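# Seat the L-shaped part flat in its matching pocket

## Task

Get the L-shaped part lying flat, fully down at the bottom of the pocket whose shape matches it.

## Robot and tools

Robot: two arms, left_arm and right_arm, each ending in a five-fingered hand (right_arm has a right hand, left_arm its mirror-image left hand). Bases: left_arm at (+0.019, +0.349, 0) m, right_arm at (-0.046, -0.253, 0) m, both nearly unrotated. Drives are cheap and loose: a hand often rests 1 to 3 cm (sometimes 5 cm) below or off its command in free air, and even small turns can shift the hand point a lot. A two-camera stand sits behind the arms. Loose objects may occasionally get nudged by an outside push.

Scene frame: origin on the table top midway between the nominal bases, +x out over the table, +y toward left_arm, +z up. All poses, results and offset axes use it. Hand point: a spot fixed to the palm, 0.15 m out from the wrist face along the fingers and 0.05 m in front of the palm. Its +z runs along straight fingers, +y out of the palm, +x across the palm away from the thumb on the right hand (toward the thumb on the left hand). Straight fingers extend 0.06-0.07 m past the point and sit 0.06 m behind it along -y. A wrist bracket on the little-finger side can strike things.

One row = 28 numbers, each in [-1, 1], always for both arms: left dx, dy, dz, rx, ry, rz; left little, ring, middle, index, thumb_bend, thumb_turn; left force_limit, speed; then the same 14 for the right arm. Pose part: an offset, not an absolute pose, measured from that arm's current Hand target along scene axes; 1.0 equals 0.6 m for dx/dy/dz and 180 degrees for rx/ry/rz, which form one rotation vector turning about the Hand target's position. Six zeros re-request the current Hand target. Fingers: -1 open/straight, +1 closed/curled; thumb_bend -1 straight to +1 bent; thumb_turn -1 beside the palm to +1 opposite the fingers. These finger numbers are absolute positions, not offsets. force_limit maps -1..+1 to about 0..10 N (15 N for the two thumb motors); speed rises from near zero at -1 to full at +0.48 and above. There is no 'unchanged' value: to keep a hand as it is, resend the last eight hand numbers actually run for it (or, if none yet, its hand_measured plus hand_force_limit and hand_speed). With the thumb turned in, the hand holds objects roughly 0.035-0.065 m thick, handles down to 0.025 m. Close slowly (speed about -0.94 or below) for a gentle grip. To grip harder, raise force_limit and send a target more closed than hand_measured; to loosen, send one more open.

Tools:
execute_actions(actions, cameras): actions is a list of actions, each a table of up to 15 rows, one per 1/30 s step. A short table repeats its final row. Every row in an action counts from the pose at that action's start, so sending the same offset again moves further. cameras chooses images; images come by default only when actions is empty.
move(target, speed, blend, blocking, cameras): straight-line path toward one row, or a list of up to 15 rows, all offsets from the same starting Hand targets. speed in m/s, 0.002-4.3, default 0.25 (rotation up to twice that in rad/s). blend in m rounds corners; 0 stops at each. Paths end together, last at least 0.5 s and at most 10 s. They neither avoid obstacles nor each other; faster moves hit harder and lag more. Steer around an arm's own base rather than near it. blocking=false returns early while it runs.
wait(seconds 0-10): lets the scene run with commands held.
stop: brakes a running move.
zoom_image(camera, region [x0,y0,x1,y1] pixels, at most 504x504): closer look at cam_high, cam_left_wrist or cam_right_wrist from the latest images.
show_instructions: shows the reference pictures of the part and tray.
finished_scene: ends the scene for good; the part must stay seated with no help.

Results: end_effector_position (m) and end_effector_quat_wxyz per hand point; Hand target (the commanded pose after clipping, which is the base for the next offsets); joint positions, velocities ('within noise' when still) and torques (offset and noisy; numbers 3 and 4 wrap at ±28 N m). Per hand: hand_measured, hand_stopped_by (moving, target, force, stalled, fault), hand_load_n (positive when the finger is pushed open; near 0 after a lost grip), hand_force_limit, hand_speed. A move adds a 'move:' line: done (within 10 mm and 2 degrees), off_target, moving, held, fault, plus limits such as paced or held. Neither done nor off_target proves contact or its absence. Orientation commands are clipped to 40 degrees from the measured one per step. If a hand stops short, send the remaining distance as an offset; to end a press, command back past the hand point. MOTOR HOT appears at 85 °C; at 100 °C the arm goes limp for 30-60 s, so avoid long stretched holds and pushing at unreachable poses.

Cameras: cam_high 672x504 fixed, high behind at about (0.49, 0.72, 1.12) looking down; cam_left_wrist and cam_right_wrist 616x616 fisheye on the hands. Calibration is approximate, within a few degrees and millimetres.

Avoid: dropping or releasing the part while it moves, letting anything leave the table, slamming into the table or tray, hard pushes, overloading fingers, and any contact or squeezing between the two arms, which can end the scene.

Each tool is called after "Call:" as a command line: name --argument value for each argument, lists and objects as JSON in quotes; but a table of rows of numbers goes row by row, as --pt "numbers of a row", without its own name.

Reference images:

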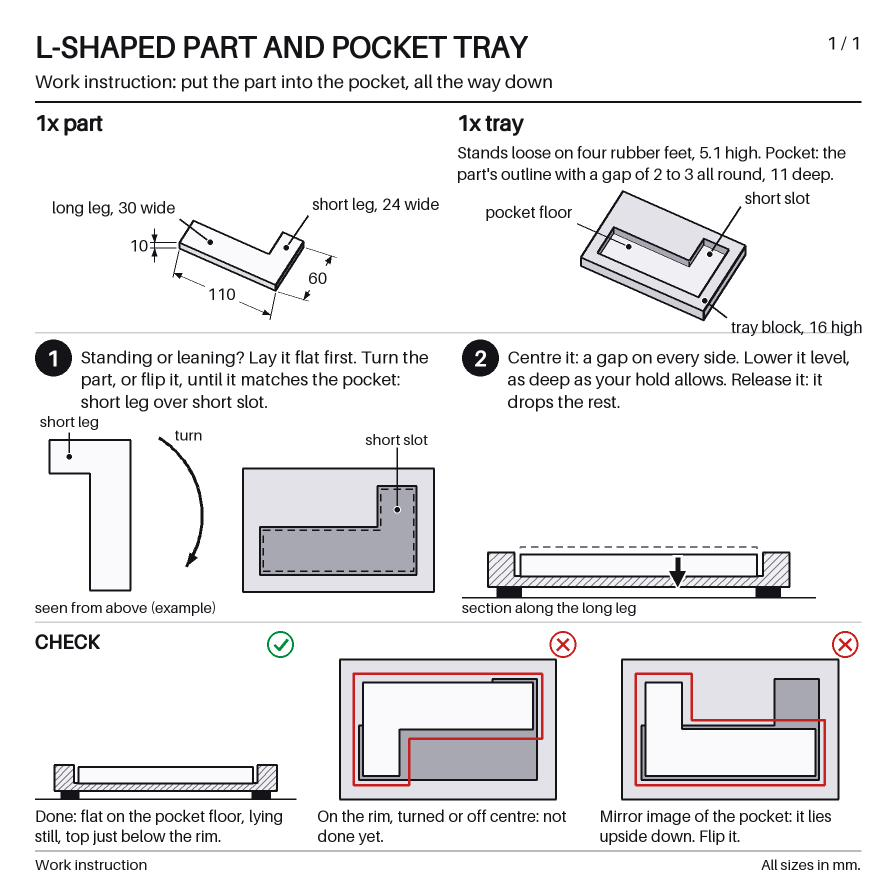

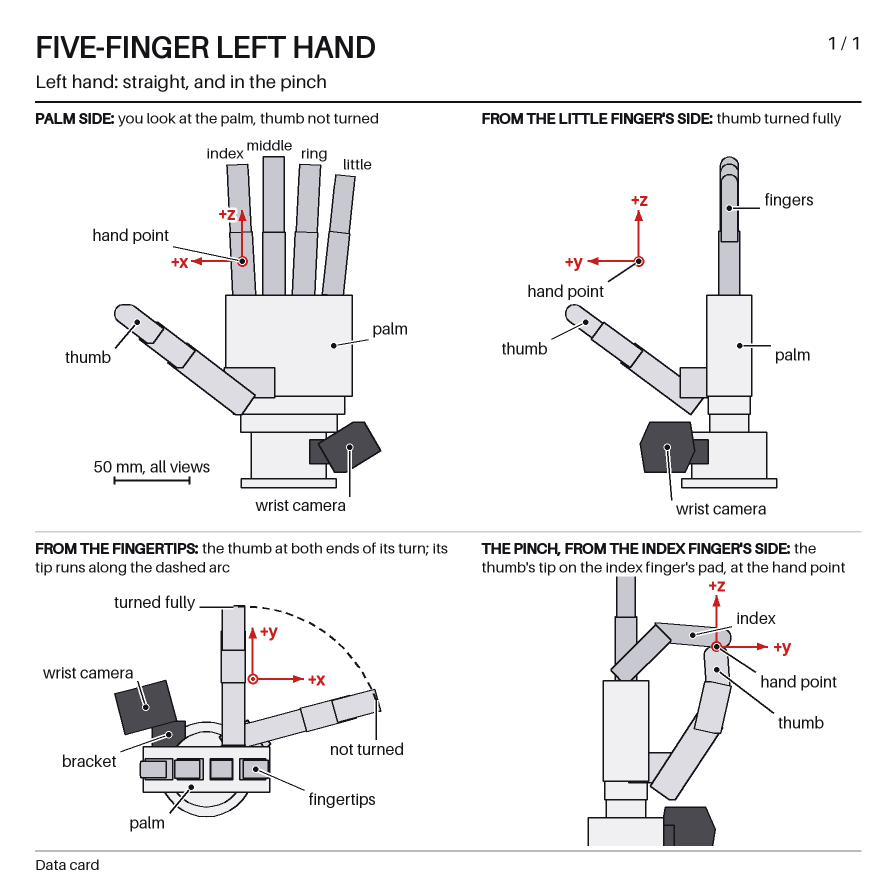

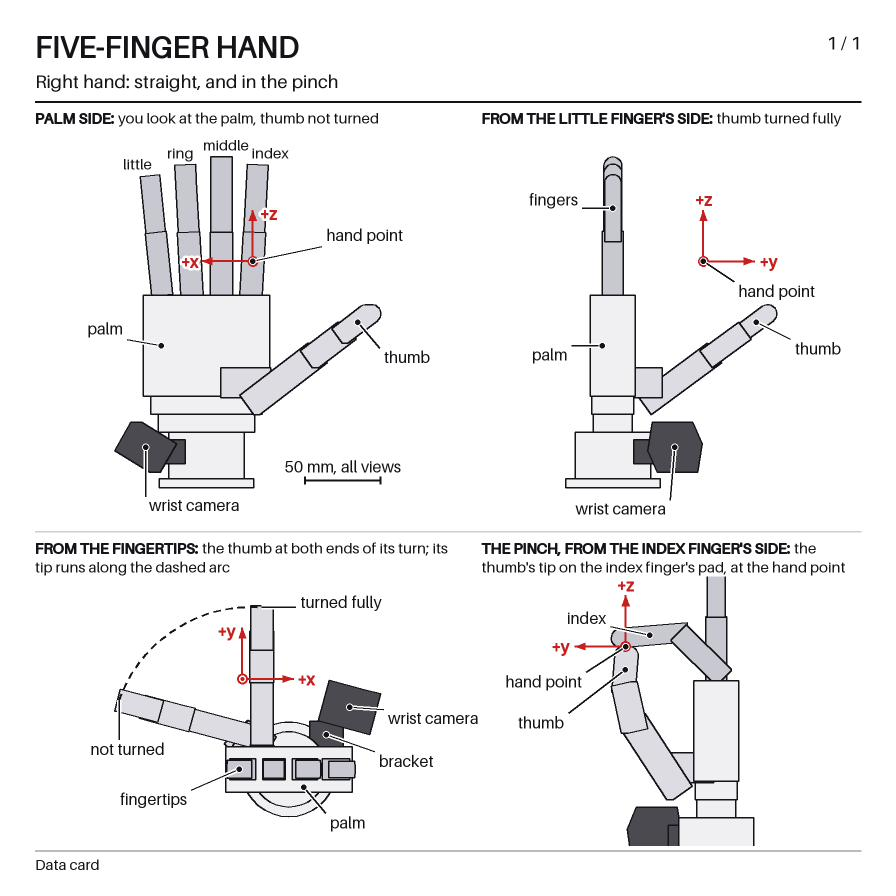

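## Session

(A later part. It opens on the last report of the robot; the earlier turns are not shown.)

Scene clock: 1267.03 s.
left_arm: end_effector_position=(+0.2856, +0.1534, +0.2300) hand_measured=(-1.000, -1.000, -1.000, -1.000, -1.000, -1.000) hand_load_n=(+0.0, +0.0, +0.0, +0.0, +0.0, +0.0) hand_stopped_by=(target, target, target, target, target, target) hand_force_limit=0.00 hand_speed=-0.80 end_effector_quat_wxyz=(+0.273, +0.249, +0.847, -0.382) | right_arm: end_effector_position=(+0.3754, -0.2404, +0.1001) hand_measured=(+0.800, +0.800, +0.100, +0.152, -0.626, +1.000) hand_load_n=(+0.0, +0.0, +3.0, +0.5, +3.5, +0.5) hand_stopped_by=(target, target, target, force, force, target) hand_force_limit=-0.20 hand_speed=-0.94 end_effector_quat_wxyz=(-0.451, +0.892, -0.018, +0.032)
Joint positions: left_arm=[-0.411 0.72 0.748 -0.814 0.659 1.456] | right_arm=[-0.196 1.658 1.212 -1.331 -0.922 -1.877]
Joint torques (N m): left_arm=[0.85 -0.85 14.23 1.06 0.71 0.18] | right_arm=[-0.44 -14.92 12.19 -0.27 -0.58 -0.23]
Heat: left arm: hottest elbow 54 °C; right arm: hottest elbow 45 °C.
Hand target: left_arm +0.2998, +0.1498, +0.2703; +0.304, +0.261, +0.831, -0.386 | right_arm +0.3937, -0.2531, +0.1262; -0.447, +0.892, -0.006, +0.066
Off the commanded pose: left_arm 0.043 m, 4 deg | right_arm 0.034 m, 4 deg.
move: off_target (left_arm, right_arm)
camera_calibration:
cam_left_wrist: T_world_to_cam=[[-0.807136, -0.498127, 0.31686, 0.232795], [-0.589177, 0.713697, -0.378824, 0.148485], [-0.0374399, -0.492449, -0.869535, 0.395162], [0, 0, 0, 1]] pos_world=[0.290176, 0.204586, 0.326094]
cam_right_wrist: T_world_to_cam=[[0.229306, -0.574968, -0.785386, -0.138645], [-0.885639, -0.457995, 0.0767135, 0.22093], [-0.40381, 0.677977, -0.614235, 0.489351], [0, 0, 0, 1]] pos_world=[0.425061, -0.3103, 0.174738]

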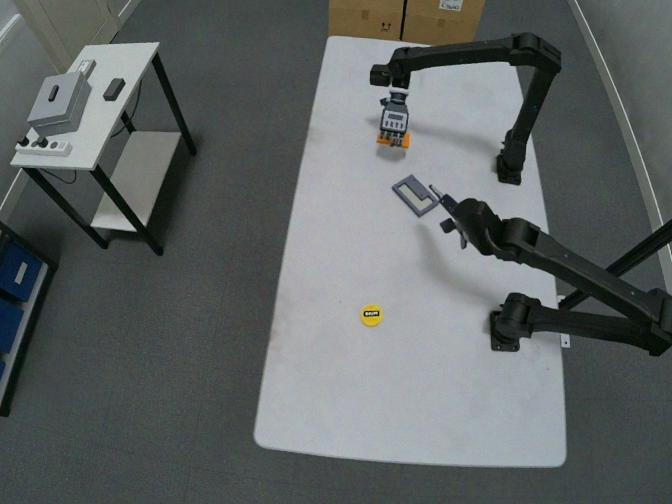

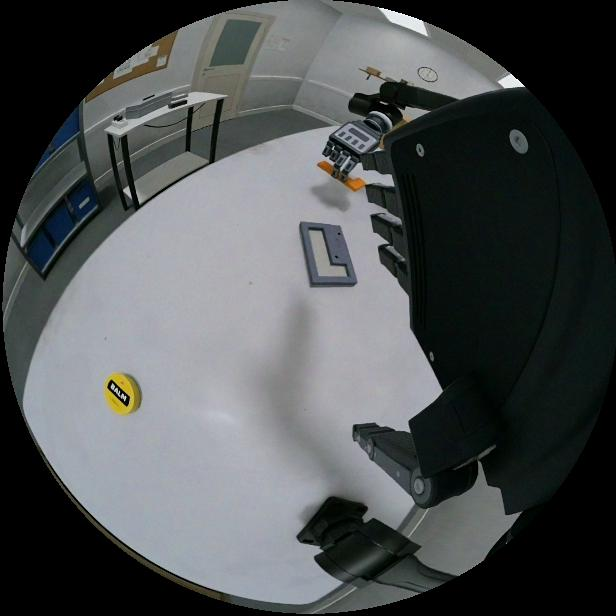

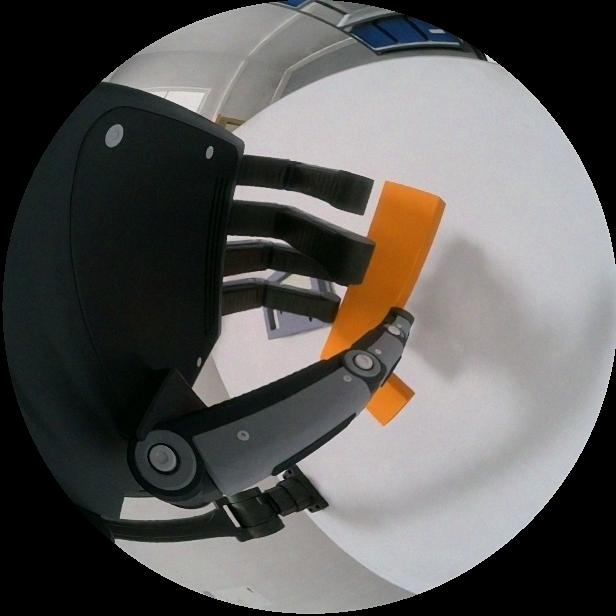

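Call:
move --target '[0, 0, 0, 0, 0, 0, -1, -1, -1, -1, -1, -1, 0, -0.8, -0.1177, 0.3013, 0.01, 0, 0, -0.2333, 0.8, 0.8, 0.1, 0.5, -0.2, 1, -0.2, -0.94]' --cameras '["all"]' --speed 0.12

Call:
zoom_image --camera "cam_left_wrist" --region '[270, 170, 400, 300]'

Call:
zoom_image --camera "cam_right_wrist" --region '[240, 180, 500, 440]'

Call:
zoom_image --camera "cam_high" --region '[370, 130, 470, 230]'

Scene clock: 1322.10 s.
left_arm: end_effector_position=(+0.2856, +0.1534, +0.2300) hand_measured=(-1.000, -1.000, -1.000, -1.000, -1.000, -1.000) hand_load_n=(+0.0, +0.0, -0.5, +0.0, +0.0, +0.0) hand_stopped_by=(target, target, target, target, target, target) hand_force_limit=0.00 hand_speed=-0.80 end_effector_quat_wxyz=(+0.273, +0.249, +0.847, -0.382) | right_arm: end_effector_position=(+0.3154, -0.0853, +0.1117) hand_measured=(+0.800, +0.800, +0.100, +0.152, -0.626, +1.000) hand_load_n=(+0.0, +0.0, +3.5, +0.0, +3.5, +0.5) hand_stopped_by=(target, target, target, force, force, target) hand_force_limit=-0.20 hand_speed=-0.94 end_effector_quat_wxyz=(-0.370, +0.839, -0.342, +0.204)
Joint positions: left_arm=[-0.411 0.72 0.748 -0.814 0.659 1.456] | right_arm=[0.321 1.078 0.643 -0.307 -0.308 -0.388]
Joint torques (N m): left_arm=[0.56 -0.97 14.23 1.01 0.7 0.18] | right_arm=[1.9 -7.3 10.37 3.06 0.01 0.08]
Heat: left arm: hottest elbow 54 °C; right arm: hottest elbow 47 °C.
Hand target: left_arm +0.2998, +0.1498, +0.2703; +0.304, +0.261, +0.831, -0.386 | right_arm +0.3231, -0.0723, +0.1322; -0.393, +0.831, -0.326, +0.222
Off the commanded pose: left_arm 0.043 m, 4 deg | right_arm 0.025 m, 4 deg.
move: off_target (left_arm, right_arm)
camera_calibration:
cam_left_wrist: T_world_to_cam=[[-0.807136, -0.498127, 0.31686, 0.232795], [-0.589177, 0.713697, -0.378824, 0.148485], [-0.0374399, -0.492449, -0.869535, 0.395162], [0, 0, 0, 1]] pos_world=[0.290176, 0.204586, 0.326094]
cam_right_wrist: T_world_to_cam=[[-0.241944, -0.638187, -0.730876, 0.11043], [-0.956586, 0.283036, 0.0695204, 0.324284], [0.162497, 0.715966, -0.67896, 0.198923], [0, 0, 0, 1]] pos_world=[0.304599, -0.163732, 0.193227]

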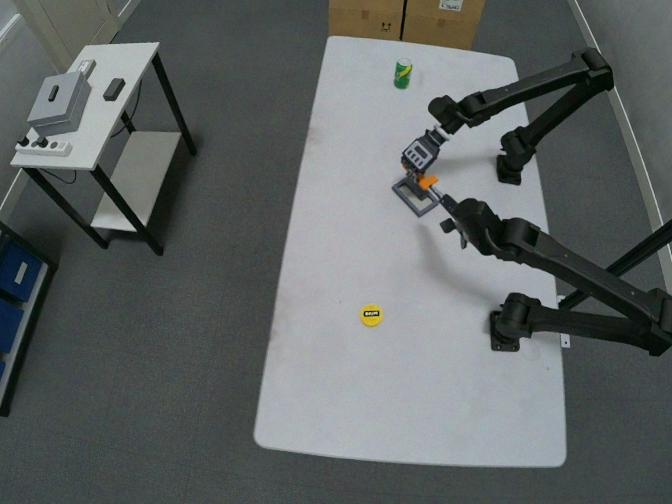

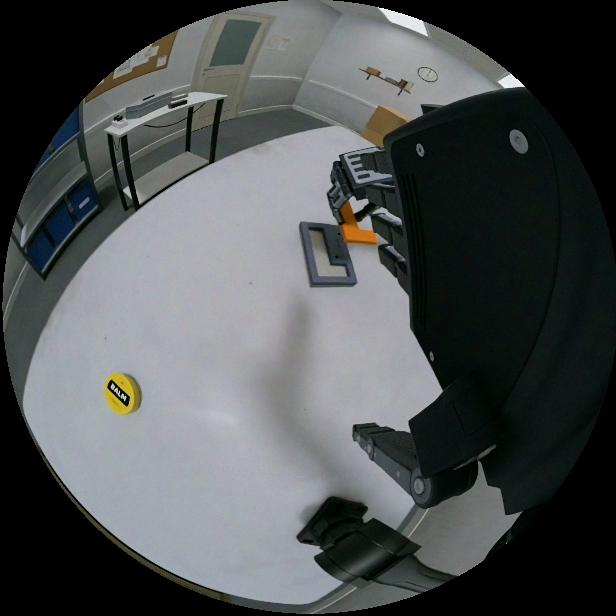

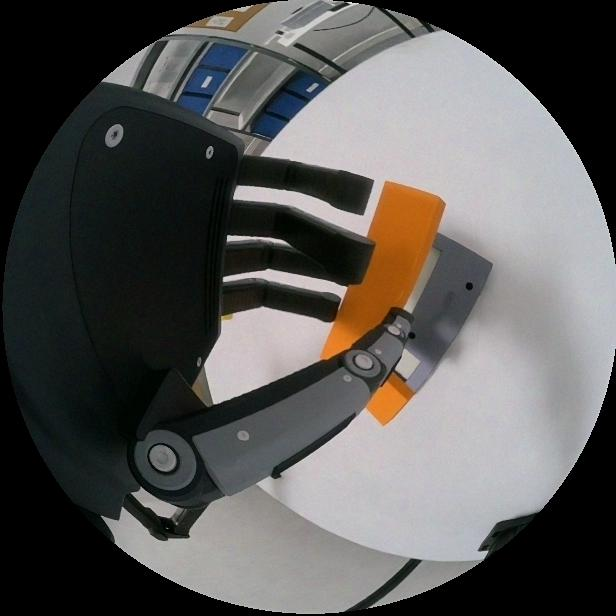

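Scaled by 3.877 from the camera's 616x616 image, which has a finer 880x880 frame.

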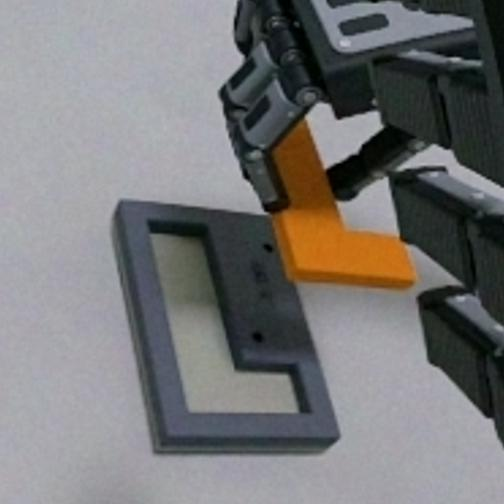

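Scaled by 1.938 from the camera's 616x616 image, which has a finer 880x880 frame.

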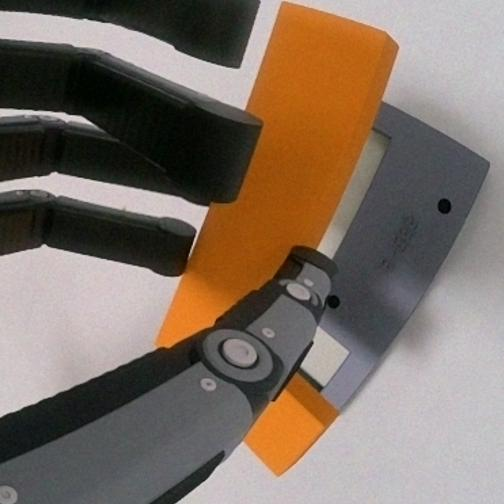

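Scaled by 5.040 from the camera's 672x504 image, which has a finer 960x720 frame.

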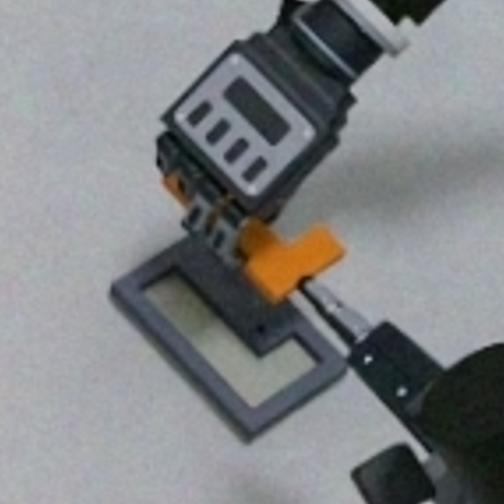

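Call:
move --target '[0, 0, 0, 0, 0, 0, -1, -1, -1, -1, -1, -1, 0, -0.8, -0.0095, 0.0472, -0.06, 0.0221, -0.0066, 0, 0.8, 0.8, 0.1, 0.5, -0.2, 1, -0.2, -0.94]' --cameras '["all"]' --speed 0.1

Call:
zoom_image --camera "cam_left_wrist" --region '[280, 190, 380, 290]'

Call:
zoom_image --camera "cam_right_wrist" --region '[240, 180, 500, 440]'

Call:
zoom_image --camera "cam_high" --region '[370, 140, 460, 230]'

Scene clock: 1366.27 s.
left_arm: end_effector_position=(+0.2856, +0.1534, +0.2300) hand_measured=(-1.000, -1.000, -1.000, -1.000, -1.000, -1.000) hand_load_n=(+0.0, +0.0, +0.0, +0.0, +0.0, -0.5) hand_stopped_by=(target, target, target, target, target, target) hand_force_limit=0.00 hand_speed=-0.80 end_effector_quat_wxyz=(+0.273, +0.249, +0.847, -0.382) | right_arm: end_effector_position=(+0.3106, -0.0579, +0.0855) hand_measured=(+0.800, +0.800, +0.100, +0.152, -0.626, +1.000) hand_load_n=(+0.0, +0.0, +3.5, +0.5, +3.5, +0.0) hand_stopped_by=(target, target, target, force, force, target) hand_force_limit=-0.20 hand_speed=-0.94 end_effector_quat_wxyz=(-0.408, +0.819, -0.342, +0.213)
Joint positions: left_arm=[-0.411 0.72 0.748 -0.814 0.659 1.456] | right_arm=[0.383 1.112 0.54 -0.075 -0.292 -0.299]
Joint torques (N m): left_arm=[0.38 -0.85 14.17 1.14 0.69 0.16] | right_arm=[1.26 -4.89 10.06 3.17 0 0.09]
Heat: left arm: hottest elbow 54 °C; right arm: hottest elbow 44 °C.
Hand target: left_arm +0.2998, +0.1498, +0.2703; +0.304, +0.261, +0.831, -0.386 | right_arm +0.3174, -0.0440, +0.0962; -0.425, +0.814, -0.329, +0.219
Off the commanded pose: left_arm 0.043 m, 4 deg | right_arm 0.019 m, 3 deg.
move: off_target (left_arm, right_arm)
camera_calibration:
cam_left_wrist: T_world_to_cam=[[-0.807136, -0.498127, 0.31686, 0.232795], [-0.589177, 0.713697, -0.378824, 0.148485], [-0.0374399, -0.492449, -0.869535, 0.395162], [0, 0, 0, 1]] pos_world=[0.290176, 0.204586, 0.326094]
cam_right_wrist: T_world_to_cam=[[-0.207327, -0.582026, -0.786296, 0.105002], [-0.958072, 0.283293, 0.0429227, 0.316574], [0.19777, 0.762227, -0.616357, 0.148659], [0, 0, 0, 1]] pos_world=[0.29567, -0.141881, 0.160601]

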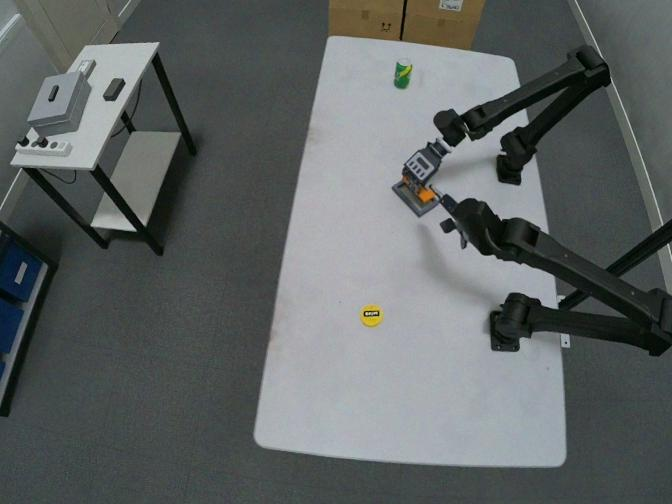

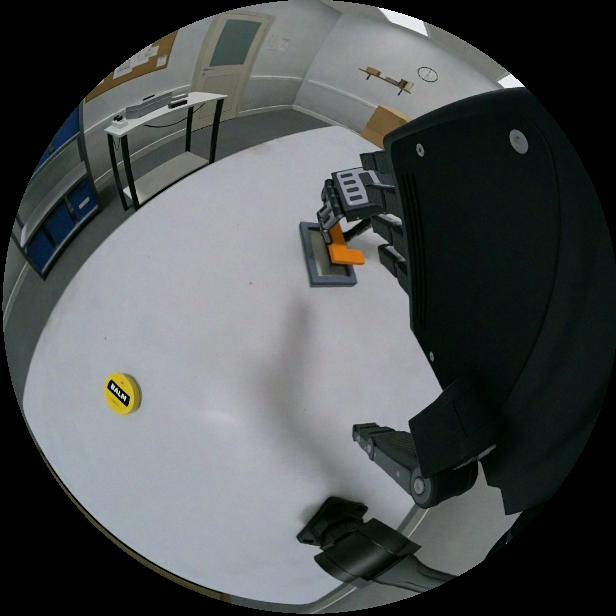

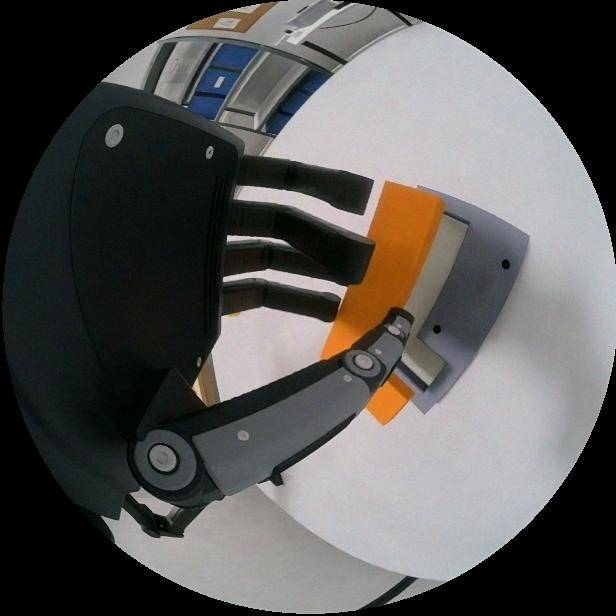

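Scaled by 5.040 from the camera's 616x616 image, which has a finer 880x880 frame.

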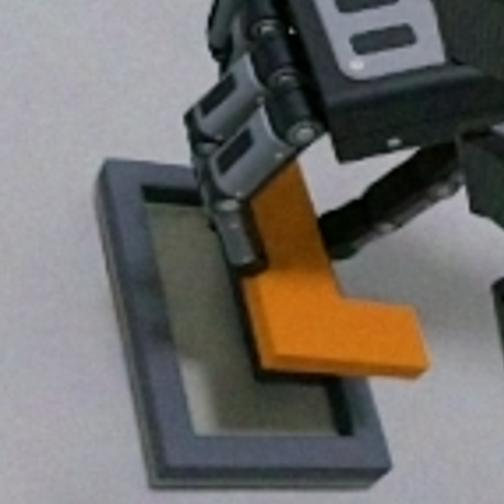

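Scaled by 1.938 from the camera's 616x616 image, which has a finer 880x880 frame.

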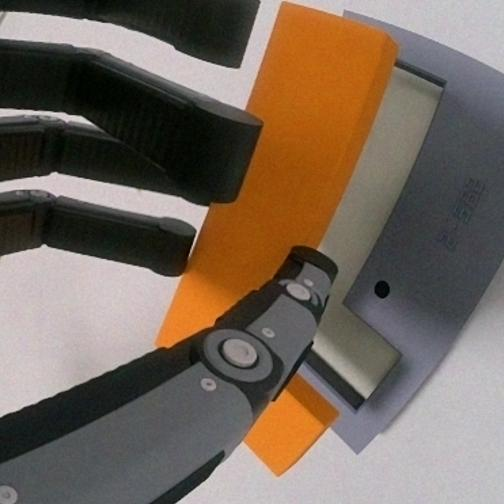

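Scaled by 5.600 from the camera's 672x504 image, which has a finer 960x720 frame.

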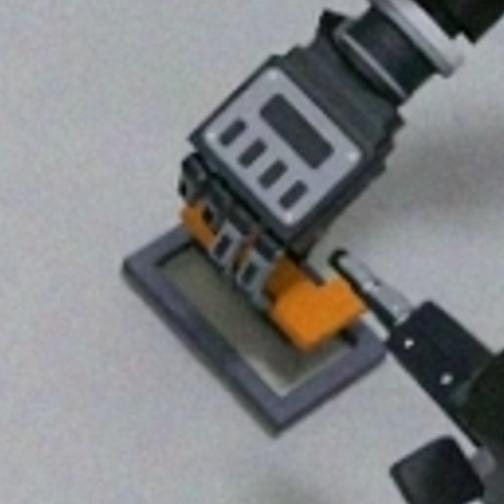

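Call:
move --target '[0, 0, 0, 0, 0, 0, -1, -1, -1, -1, -1, -1, 0, -0.8, 0.0055, -0.0022, -0.052, -0.0002, 0.0087, 0, 0.8, 0.8, 0.1, 0.5, -0.2, 1, -0.2, -0.94]' --cameras '["all"]' --speed 0.08

Call:
zoom_image --camera "cam_left_wrist" --region '[280, 200, 370, 290]'

Call:
zoom_image --camera "cam_right_wrist" --region '[280, 160, 520, 400]'

Scene clock: 1427.43 s.
left_arm: end_effector_position=(+0.2856, +0.1534, +0.2300) hand_measured=(-1.000, -1.000, -1.000, -1.000, -1.000, -1.000) hand_load_n=(+0.0, +0.0, +0.0, +0.0, -0.5, +0.0) hand_stopped_by=(target, target, target, target, target, target) hand_force_limit=0.00 hand_speed=-0.80 end_effector_quat_wxyz=(+0.273, +0.249, +0.847, -0.382) | right_arm: end_effector_position=(+0.3121, -0.0556, +0.0549) hand_measured=(+0.800, +0.800, +0.100, +0.152, -0.626, +1.000) hand_load_n=(+0.0, +0.0, +3.0, +0.0, +4.0, +0.5) hand_stopped_by=(target, target, target, force, force, target) hand_force_limit=-0.20 hand_speed=-0.94 end_effector_quat_wxyz=(-0.403, +0.824, -0.344, +0.201)
Joint positions: left_arm=[-0.411 0.72 0.748 -0.814 0.659 1.456] | right_arm=[0.383 1.201 0.516 0.014 -0.301 -0.299]
Joint torques (N m): left_arm=[0.32 -0.91 14.2 1.03 0.71 0.19] | right_arm=[1.08 -6.42 9.24 3.15 -0.2 0.08]
Heat: left arm: hottest elbow 55 °C; right arm: hottest elbow 44 °C.
Hand target: left_arm +0.2998, +0.1498, +0.2703; +0.304, +0.261, +0.831, -0.386 | right_arm +0.3207, -0.0453, +0.0650; -0.421, +0.817, -0.335, +0.208
Off the commanded pose: left_arm 0.043 m, 4 deg | right_arm 0.017 m, 3 deg.
move: off_target (left_arm, right_arm)
camera_calibration:
cam_left_wrist: T_world_to_cam=[[-0.807136, -0.498127, 0.31686, 0.232795], [-0.589177, 0.713697, -0.378824, 0.148485], [-0.0374399, -0.492449, -0.869535, 0.395162], [0, 0, 0, 1]] pos_world=[0.290176, 0.204586, 0.326094]
cam_right_wrist: T_world_to_cam=[[-0.222654, -0.585803, -0.779268, 0.0866836], [-0.95875, 0.276453, 0.0661172, 0.31718], [0.176699, 0.761845, -0.623193, 0.134752], [0, 0, 0, 1]] pos_world=[0.299586, -0.139566, 0.130555]

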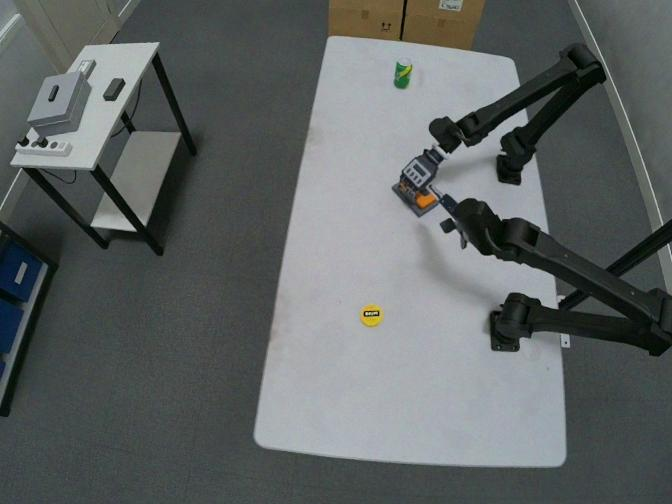

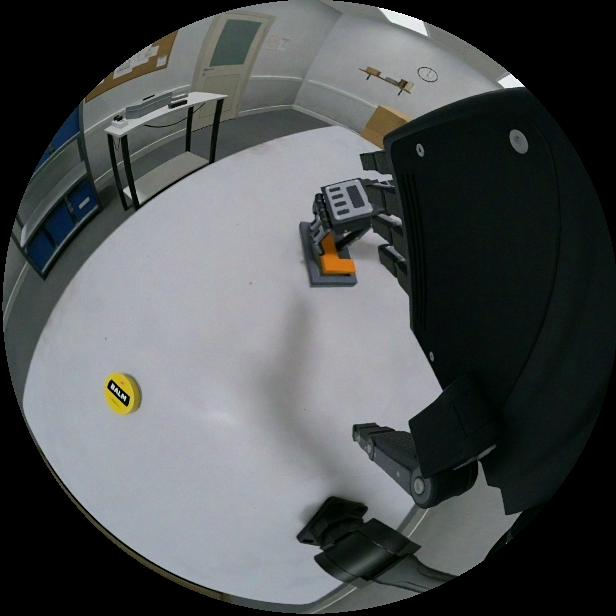

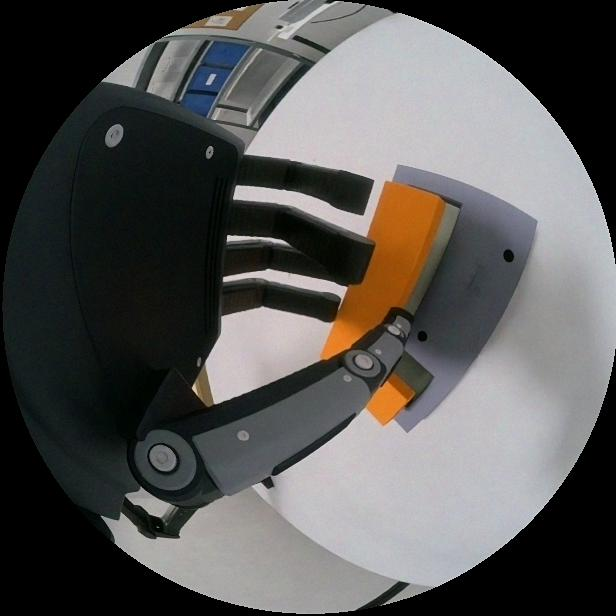

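Scaled by 5.600 from the camera's 616x616 image, which has a finer 880x880 frame.

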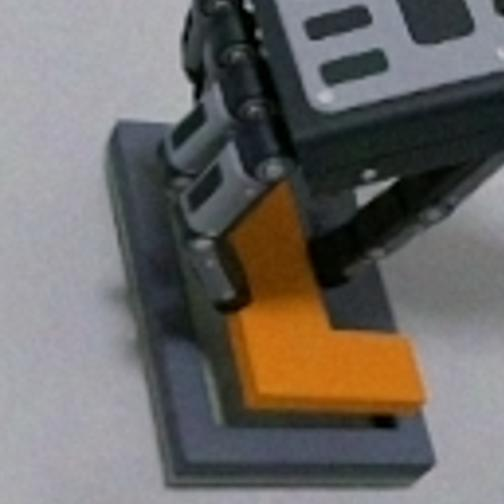

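Scaled by 2.100 from the camera's 616x616 image, which has a finer 880x880 frame.

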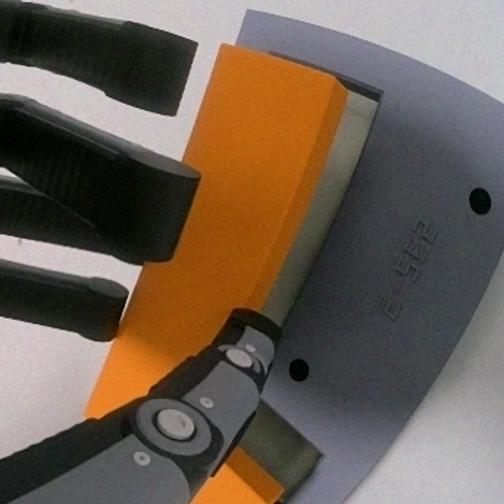

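Call:
move --target '[0, 0, 0, 0, 0, 0, -1, -1, -1, -1, -1, -1, 0, -0.8, 0.0045, -0.004, -0.0125, 0, 0, 0, 0.8, 0.8, 0.1, 0.5, -0.2, 1, -0.2, -0.94]' --cameras '["all"]' --speed 0.06

Call:
zoom_image --camera "cam_left_wrist" --region '[290, 210, 370, 290]'

Call:
zoom_image --camera "cam_right_wrist" --region '[280, 160, 520, 400]'

Scene clock: 1455.63 s.
left_arm: end_effector_position=(+0.2856, +0.1534, +0.2300) hand_measured=(-1.000, -1.000, -1.000, -1.000, -1.000, -1.000) hand_load_n=(+0.0, +0.0, +0.0, +0.0, +0.0, -0.5) hand_stopped_by=(target, target, target, target, target, target) hand_force_limit=0.00 hand_speed=-0.80 end_effector_quat_wxyz=(+0.273, +0.249, +0.847, -0.382) | right_arm: end_effector_position=(+0.3134, -0.0537, +0.0490) hand_measured=(+0.800, +0.800, +0.100, +0.152, -0.626, +1.000) hand_load_n=(+0.0, +0.5, +3.5, +0.0, +3.5, +0.5) hand_stopped_by=(target, target, target, force, force, target) hand_force_limit=-0.20 hand_speed=-0.94 end_effector_quat_wxyz=(-0.406, +0.824, -0.342, +0.199)
Joint positions: left_arm=[-0.411 0.72 0.748 -0.814 0.659 1.456] | right_arm=[0.383 1.224 0.511 0.043 -0.308 -0.299]
Joint torques (N m): left_arm=[0.44 -0.79 14.19 1.06 0.7 0.19] | right_arm=[0.09 -5.95 9.07 3.04 -0.25 0.05]
Heat: left arm: hottest elbow 55 °C; right arm: hottest elbow 44 °C.
Hand target: left_arm +0.2998, +0.1498, +0.2703; +0.304, +0.261, +0.831, -0.386 | right_arm +0.3234, -0.0477, +0.0575; -0.421, +0.817, -0.335, +0.208
Off the commanded pose: left_arm 0.043 m, 4 deg | right_arm 0.014 m, 2 deg.
move: off_target (left_arm, right_arm)
camera_calibration:
cam_left_wrist: T_world_to_cam=[[-0.807136, -0.498127, 0.31686, 0.232795], [-0.589177, 0.713697, -0.378824, 0.148485], [-0.0374399, -0.492449, -0.869535, 0.395162], [0, 0, 0, 1]] pos_world=[0.290176, 0.204586, 0.326094]
cam_right_wrist: T_world_to_cam=[[-0.219262, -0.583199, -0.782179, 0.0827565], [-0.960384, 0.270346, 0.0676441, 0.318366], [0.172009, 0.766023, -0.619371, 0.130873], [0, 0, 0, 1]] pos_world=[0.301388, -0.138057, 0.124254]

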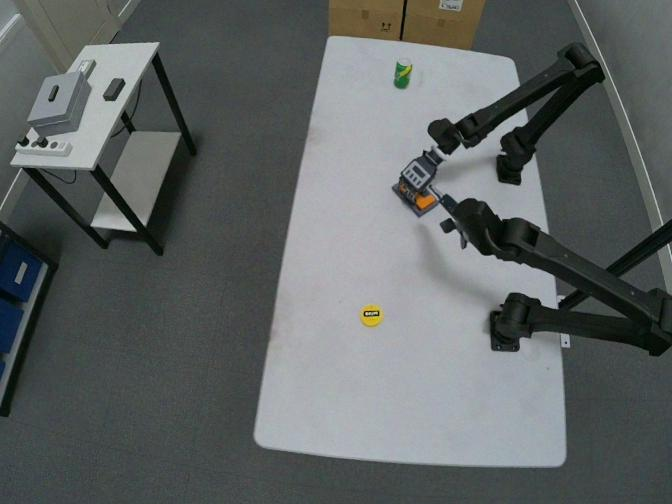

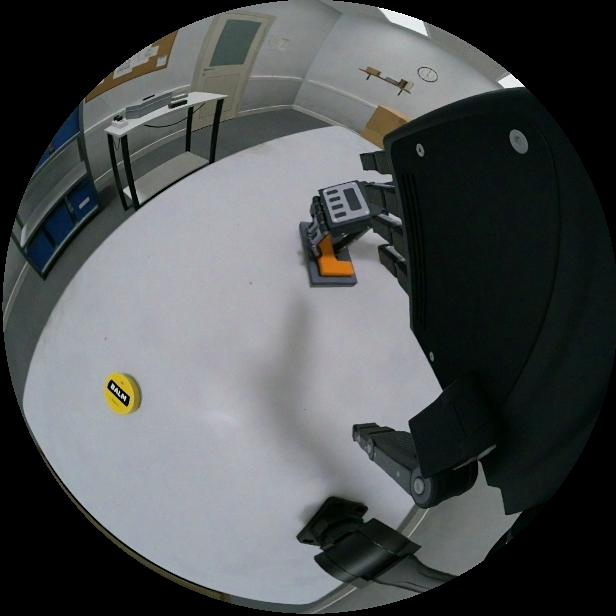

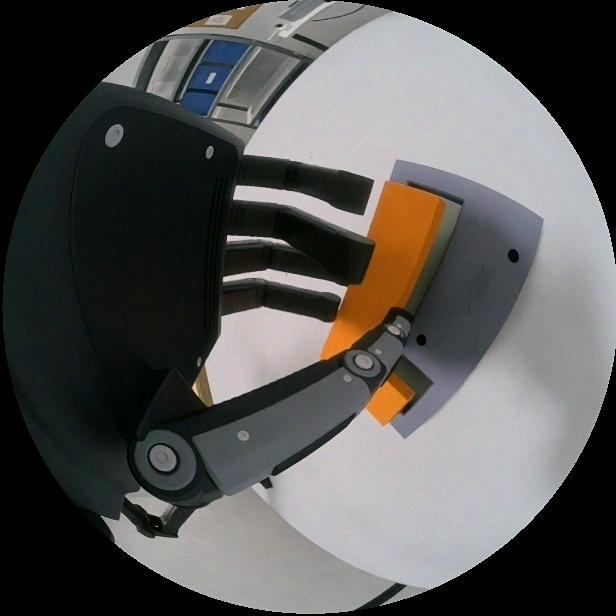

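Scaled by 6.300 from the camera's 616x616 image, which has a finer 880x880 frame.

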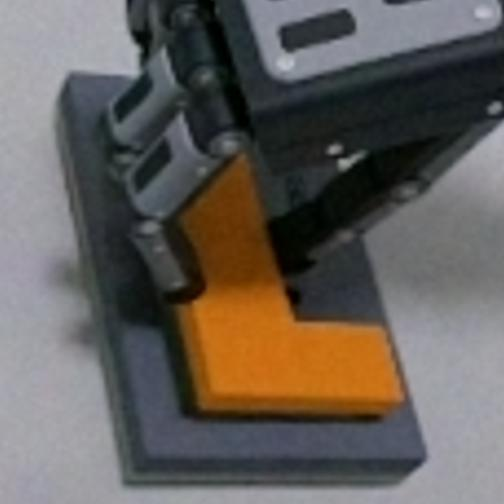

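Scaled by 2.100 from the camera's 616x616 image, which has a finer 880x880 frame.

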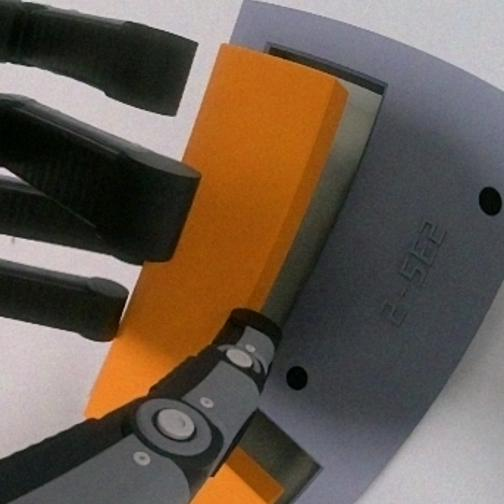

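Call:
move --target '[0, 0, 0, 0, 0, 0, -1, -1, -1, -1, -1, -1, 0, -0.8, 0.004, -0.0095, 0, 0, 0, 0, 0.8, 0.8, 0.1, 0.5, -0.2, 1, -0.2, -0.94]' --cameras '[]' --speed 0.05

Scene clock: 1486.50 s.
left_arm: end_effector_position=(+0.2856, +0.1534, +0.2300) hand_measured=(-1.000, -1.000, -1.000, -1.000, -1.000, -1.000) hand_load_n=(+0.0, +0.0, +0.0, +0.0, +0.0, +0.0) hand_stopped_by=(target, target, target, target, target, target) hand_force_limit=0.00 hand_speed=-0.80 end_effector_quat_wxyz=(+0.273, +0.249, +0.847, -0.382) | right_arm: end_effector_position=(+0.3114, -0.0512, +0.0492) hand_measured=(+0.800, +0.800, +0.100, +0.152, -0.626, +1.000) hand_load_n=(+0.0, +0.0, +3.0, +0.5, +3.5, +0.5) hand_stopped_by=(target, target, target, force, force, target) hand_force_limit=-0.20 hand_speed=-0.94 end_effector_quat_wxyz=(-0.410, +0.825, -0.338, +0.193)
Joint positions: left_arm=[-0.411 0.72 0.748 -0.814 0.659 1.456] | right_arm=[0.383 1.226 0.511 0.043 -0.325 -0.299]
Joint torques (N m): left_arm=[0.32 -0.79 14.27 1.01 0.7 0.17] | right_arm=[-0.79 -5.83 9.29 2.88 -0.23 -0.11]
Heat: left arm: hottest elbow 55 °C; right arm: hottest elbow 44 °C.
Hand target: left_arm +0.2998, +0.1498, +0.2703; +0.304, +0.261, +0.831, -0.386 | right_arm +0.3258, -0.0534, +0.0575; -0.421, +0.817, -0.335, +0.208
Off the commanded pose: left_arm 0.043 m, 4 deg | right_arm 0.017 m, 2 deg.
move: off_target (left_arm, right_arm)
No camera images: "cameras" was empty.

Call:
move --target '[0, 0, 0, 0, 0, 0, -1, -1, -1, -1, -1, -1, 0, -0.8, 0.004, -0.0075, 0, 0, 0, 0, 0.8, 0.8, 0.1, 0.5, -0.2, 1, -0.2, -0.94]' --cameras '[]' --speed 0.05

Scene clock: 1493.03 s.
left_arm: end_effector_position=(+0.2856, +0.1534, +0.2300) hand_measured=(-1.000, -1.000, -1.000, -1.000, -1.000, -1.000) hand_load_n=(+0.0, +0.0, -0.5, +0.0, +0.0, +0.0) hand_stopped_by=(target, target, target, target, target, target) hand_force_limit=0.00 hand_speed=-0.80 end_effector_quat_wxyz=(+0.273, +0.249, +0.847, -0.382) | right_arm: end_effector_position=(+0.3126, -0.0543, +0.0491) hand_measured=(+0.800, +0.800, +0.100, +0.152, -0.626, +1.000) hand_load_n=(+0.0, +0.0, +3.5, +0.5, +4.0, +0.0) hand_stopped_by=(target, target, target, force, force, target) hand_force_limit=-0.20 hand_speed=-0.94 end_effector_quat_wxyz=(-0.412, +0.823, -0.342, +0.191)
Joint positions: left_arm=[-0.411 0.72 0.748 -0.814 0.659 1.456] | right_arm=[0.37 1.227 0.511 0.043 -0.338 -0.299]
Joint torques (N m): left_arm=[0.44 -1.08 14.2 1.01 0.71 0.16] | right_arm=[-0.5 -5.83 9.51 2.77 -0.24 -0.21]
Heat: left arm: hottest elbow 55 °C; right arm: hottest elbow 44 °C.
Hand target: left_arm +0.2998, +0.1498, +0.2703; +0.304, +0.261, +0.831, -0.386 | right_arm +0.3282, -0.0579, +0.0575; -0.421, +0.817, -0.335, +0.208
Off the commanded pose: left_arm 0.043 m, 4 deg | right_arm 0.018 m, 2 deg.
move: off_target (left_arm, right_arm)
No camera images: "cameras" was empty.

Call:
move --target '[0, 0, 0, 0, 0, 0, -1, -1, -1, -1, -1, -1, 0, -0.8, 0.004, -0.007, 0, 0, 0, -0.006, 0.8, 0.8, 0.1, 0.5, -0.2, 1, -0.2, -0.94]' --cameras '[]' --speed 0.05

Scene clock: 1506.97 s.
left_arm: end_effector_position=(+0.2856, +0.1534, +0.2300) hand_measured=(-1.000, -1.000, -1.000, -1.000, -1.000, -1.000) hand_load_n=(+0.0, +0.0, +0.0, +0.0, +0.0, +0.0) hand_stopped_by=(target, target, target, target, target, target) hand_force_limit=0.00 hand_speed=-0.80 end_effector_quat_wxyz=(+0.273, +0.249, +0.847, -0.382) | right_arm: end_effector_position=(+0.3143, -0.0573, +0.0491) hand_measured=(+0.800, +0.800, +0.100, +0.152, -0.626, +1.000) hand_load_n=(+0.0, +0.0, +3.0, +0.0, +3.5, +0.5) hand_stopped_by=(target, target, target, force, force, target) hand_force_limit=-0.20 hand_speed=-0.94 end_effector_quat_wxyz=(-0.411, +0.822, -0.345, +0.193)
Joint positions: left_arm=[-0.411 0.72 0.748 -0.814 0.659 1.456] | right_arm=[0.362 1.227 0.511 0.043 -0.336 -0.299]
Joint torques (N m): left_arm=[0.32 -0.62 14.23 1.03 0.71 0.19] | right_arm=[-0.62 -5.77 9.31 2.82 -0.03 -0.15]
Heat: left arm: hottest elbow 55 °C; right arm: hottest elbow 44 °C.
Hand target: left_arm +0.2998, +0.1498, +0.2703; +0.304, +0.261, +0.831, -0.386 | right_arm +0.3306, -0.0621, +0.0575; -0.419, +0.814, -0.342, +0.212
Off the commanded pose: left_arm 0.043 m, 4 deg | right_arm 0.019 m, 3 deg.
move: off_target (left_arm, right_arm)
No camera images: "cameras" was empty.

Call:
wait --seconds 0.1 --cameras '["all"]'

Call:
zoom_image --camera "cam_left_wrist" --region '[300, 230, 360, 290]'

Call:
zoom_image --camera "cam_right_wrist" --region '[370, 160, 490, 280]'

Call:
zoom_image --camera "cam_right_wrist" --region '[340, 300, 460, 440]'

Scene clock: 1515.67 s.
left_arm: end_effector_position=(+0.2856, +0.1534, +0.2300) hand_measured=(-1.000, -1.000, -1.000, -1.000, -1.000, -1.000) hand_load_n=(+0.0, +0.0, +0.0, +0.0, +0.0, +0.0) hand_stopped_by=(target, target, target, target, target, target) hand_force_limit=0.00 hand_speed=-0.80 end_effector_quat_wxyz=(+0.273, +0.249, +0.847, -0.382) | right_arm: end_effector_position=(+0.3143, -0.0573, +0.0491) hand_measured=(+0.800, +0.800, +0.100, +0.152, -0.626, +1.000) hand_load_n=(+0.5, +0.0, +3.0, +0.5, +3.5, +0.0) hand_stopped_by=(target, target, target, force, force, target) hand_force_limit=-0.20 hand_speed=-0.94 end_effector_quat_wxyz=(-0.411, +0.822, -0.345, +0.193)
Joint positions: left_arm=[-0.411 0.72 0.748 -0.814 0.659 1.456] | right_arm=[0.362 1.227 0.511 0.043 -0.336 -0.299]
Joint torques (N m): left_arm=[0.56 -0.97 14.12 1.14 0.7 0.17] | right_arm=[-0.56 -5.77 9.35 2.84 -0.02 -0.15]
Heat: left arm: hottest elbow 55 °C; right arm: hottest elbow 44 °C.
Hand target: left_arm +0.2998, +0.1498, +0.2703; +0.304, +0.261, +0.831, -0.386 | right_arm +0.3306, -0.0621, +0.0575; -0.419, +0.814, -0.342, +0.212
Off the commanded pose: left_arm 0.043 m, 4 deg | right_arm 0.019 m, 3 deg.
wait: 0.10 s; at rest from the start
camera_calibration:
cam_left_wrist: T_world_to_cam=[[-0.807136, -0.498127, 0.31686, 0.232795], [-0.589177, 0.713697, -0.378824, 0.148485], [-0.0374399, -0.492449, -0.869535, 0.395162], [0, 0, 0, 1]] pos_world=[0.290176, 0.204586, 0.326094]
cam_right_wrist: T_world_to_cam=[[-0.225717, -0.571204, -0.789162, 0.0840149], [-0.959809, 0.269081, 0.0797612, 0.319409], [0.166789, 0.775449, -0.608983, 0.135158], [0, 0, 0, 1]] pos_world=[0.302993, -0.142765, 0.123134]

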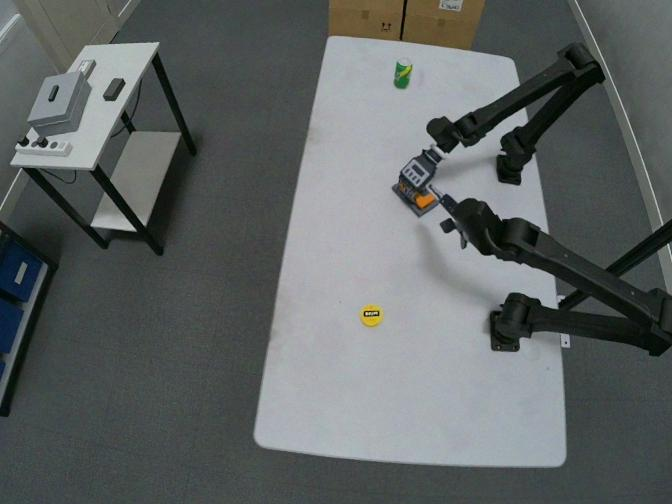

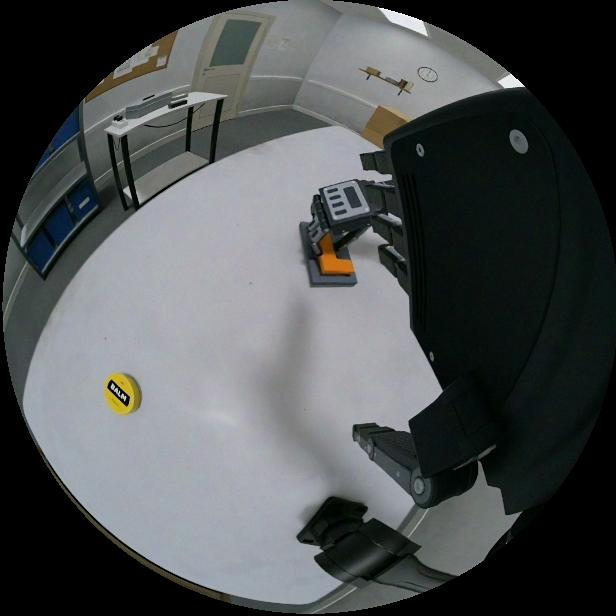

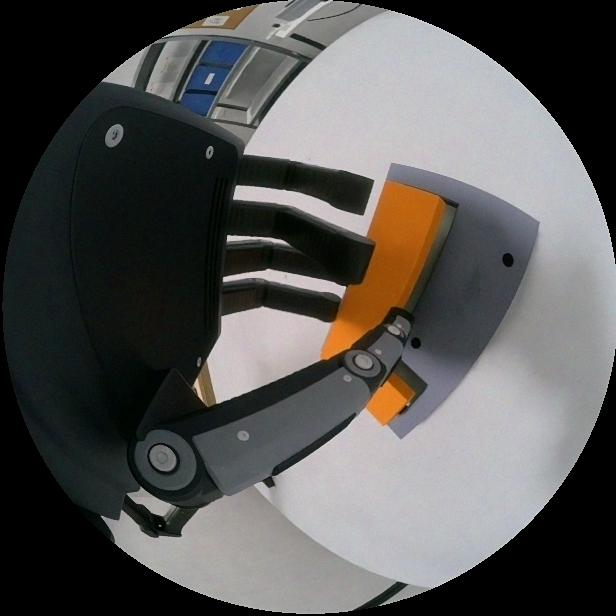

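Scaled by 8.400 from the camera's 616x616 image, which has a finer 880x880 frame.

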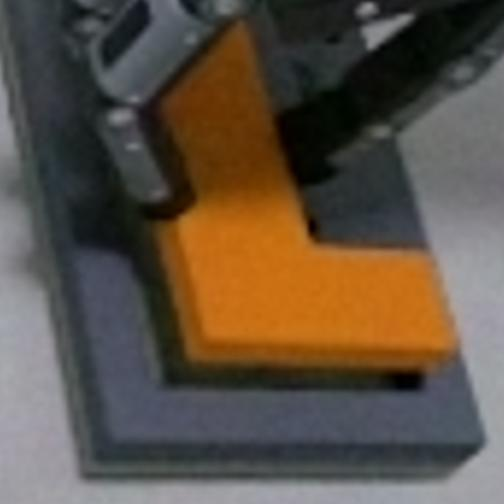

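Scaled by 4.200 from the camera's 616x616 image, which has a finer 880x880 frame.

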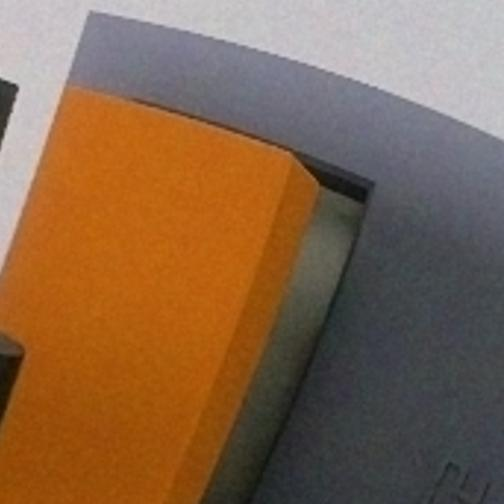

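Scaled by 3.600 from the camera's 616x616 image, which has a finer 880x880 frame.

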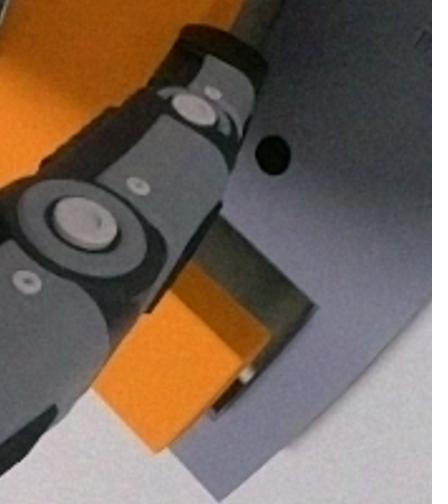

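Call:
move --target '[0, 0, 0, 0, 0, 0, -1, -1, -1, -1, -1, -1, 0, -0.8, -0.002, -0.0025, -0.0095, 0, 0, 0, 0.8, 0.8, 0.1, 0.5, -0.2, 1, -0.2, -0.94]' --cameras '[]' --speed 0.05

Scene clock: 1534.93 s.
left_arm: end_effector_position=(+0.2856, +0.1534, +0.2300) hand_measured=(-1.000, -1.000, -1.000, -1.000, -1.000, -1.000) hand_load_n=(+0.0, +0.0, +0.0, +0.0, +0.0, +0.0) hand_stopped_by=(target, target, target, target, target, target) hand_force_limit=0.00 hand_speed=-0.80 end_effector_quat_wxyz=(+0.273, +0.249, +0.847, -0.382) | right_arm: end_effector_position=(+0.3134, -0.0589, +0.0438) hand_measured=(+0.800, +0.800, +0.100, +0.152, -0.626, +1.000) hand_load_n=(+0.0, +0.0, +3.0, +0.5, +4.0, +0.5) hand_stopped_by=(target, target, target, force, force, target) hand_force_limit=-0.20 hand_speed=-0.94 end_effector_quat_wxyz=(-0.409, +0.822, -0.347, +0.192)
Joint positions: left_arm=[-0.411 0.72 0.748 -0.814 0.659 1.456] | right_arm=[0.359 1.238 0.503 0.057 -0.336 -0.299]
Joint torques (N m): left_arm=[0.32 -0.91 14.15 1.1 0.69 0.17] | right_arm=[-0.56 -6.24 8.96 3 -0.11 -0.19]
Heat: left arm: hottest elbow 55 °C; right arm: hottest elbow 44 °C.
Hand target: left_arm +0.2998, +0.1498, +0.2703; +0.304, +0.261, +0.831, -0.386 | right_arm +0.3294, -0.0636, +0.0518; -0.419, +0.814, -0.342, +0.212
Off the commanded pose: left_arm 0.043 m, 4 deg | right_arm 0.018 m, 3 deg.
move: off_target (left_arm, right_arm)
No camera images: "cameras" was empty.


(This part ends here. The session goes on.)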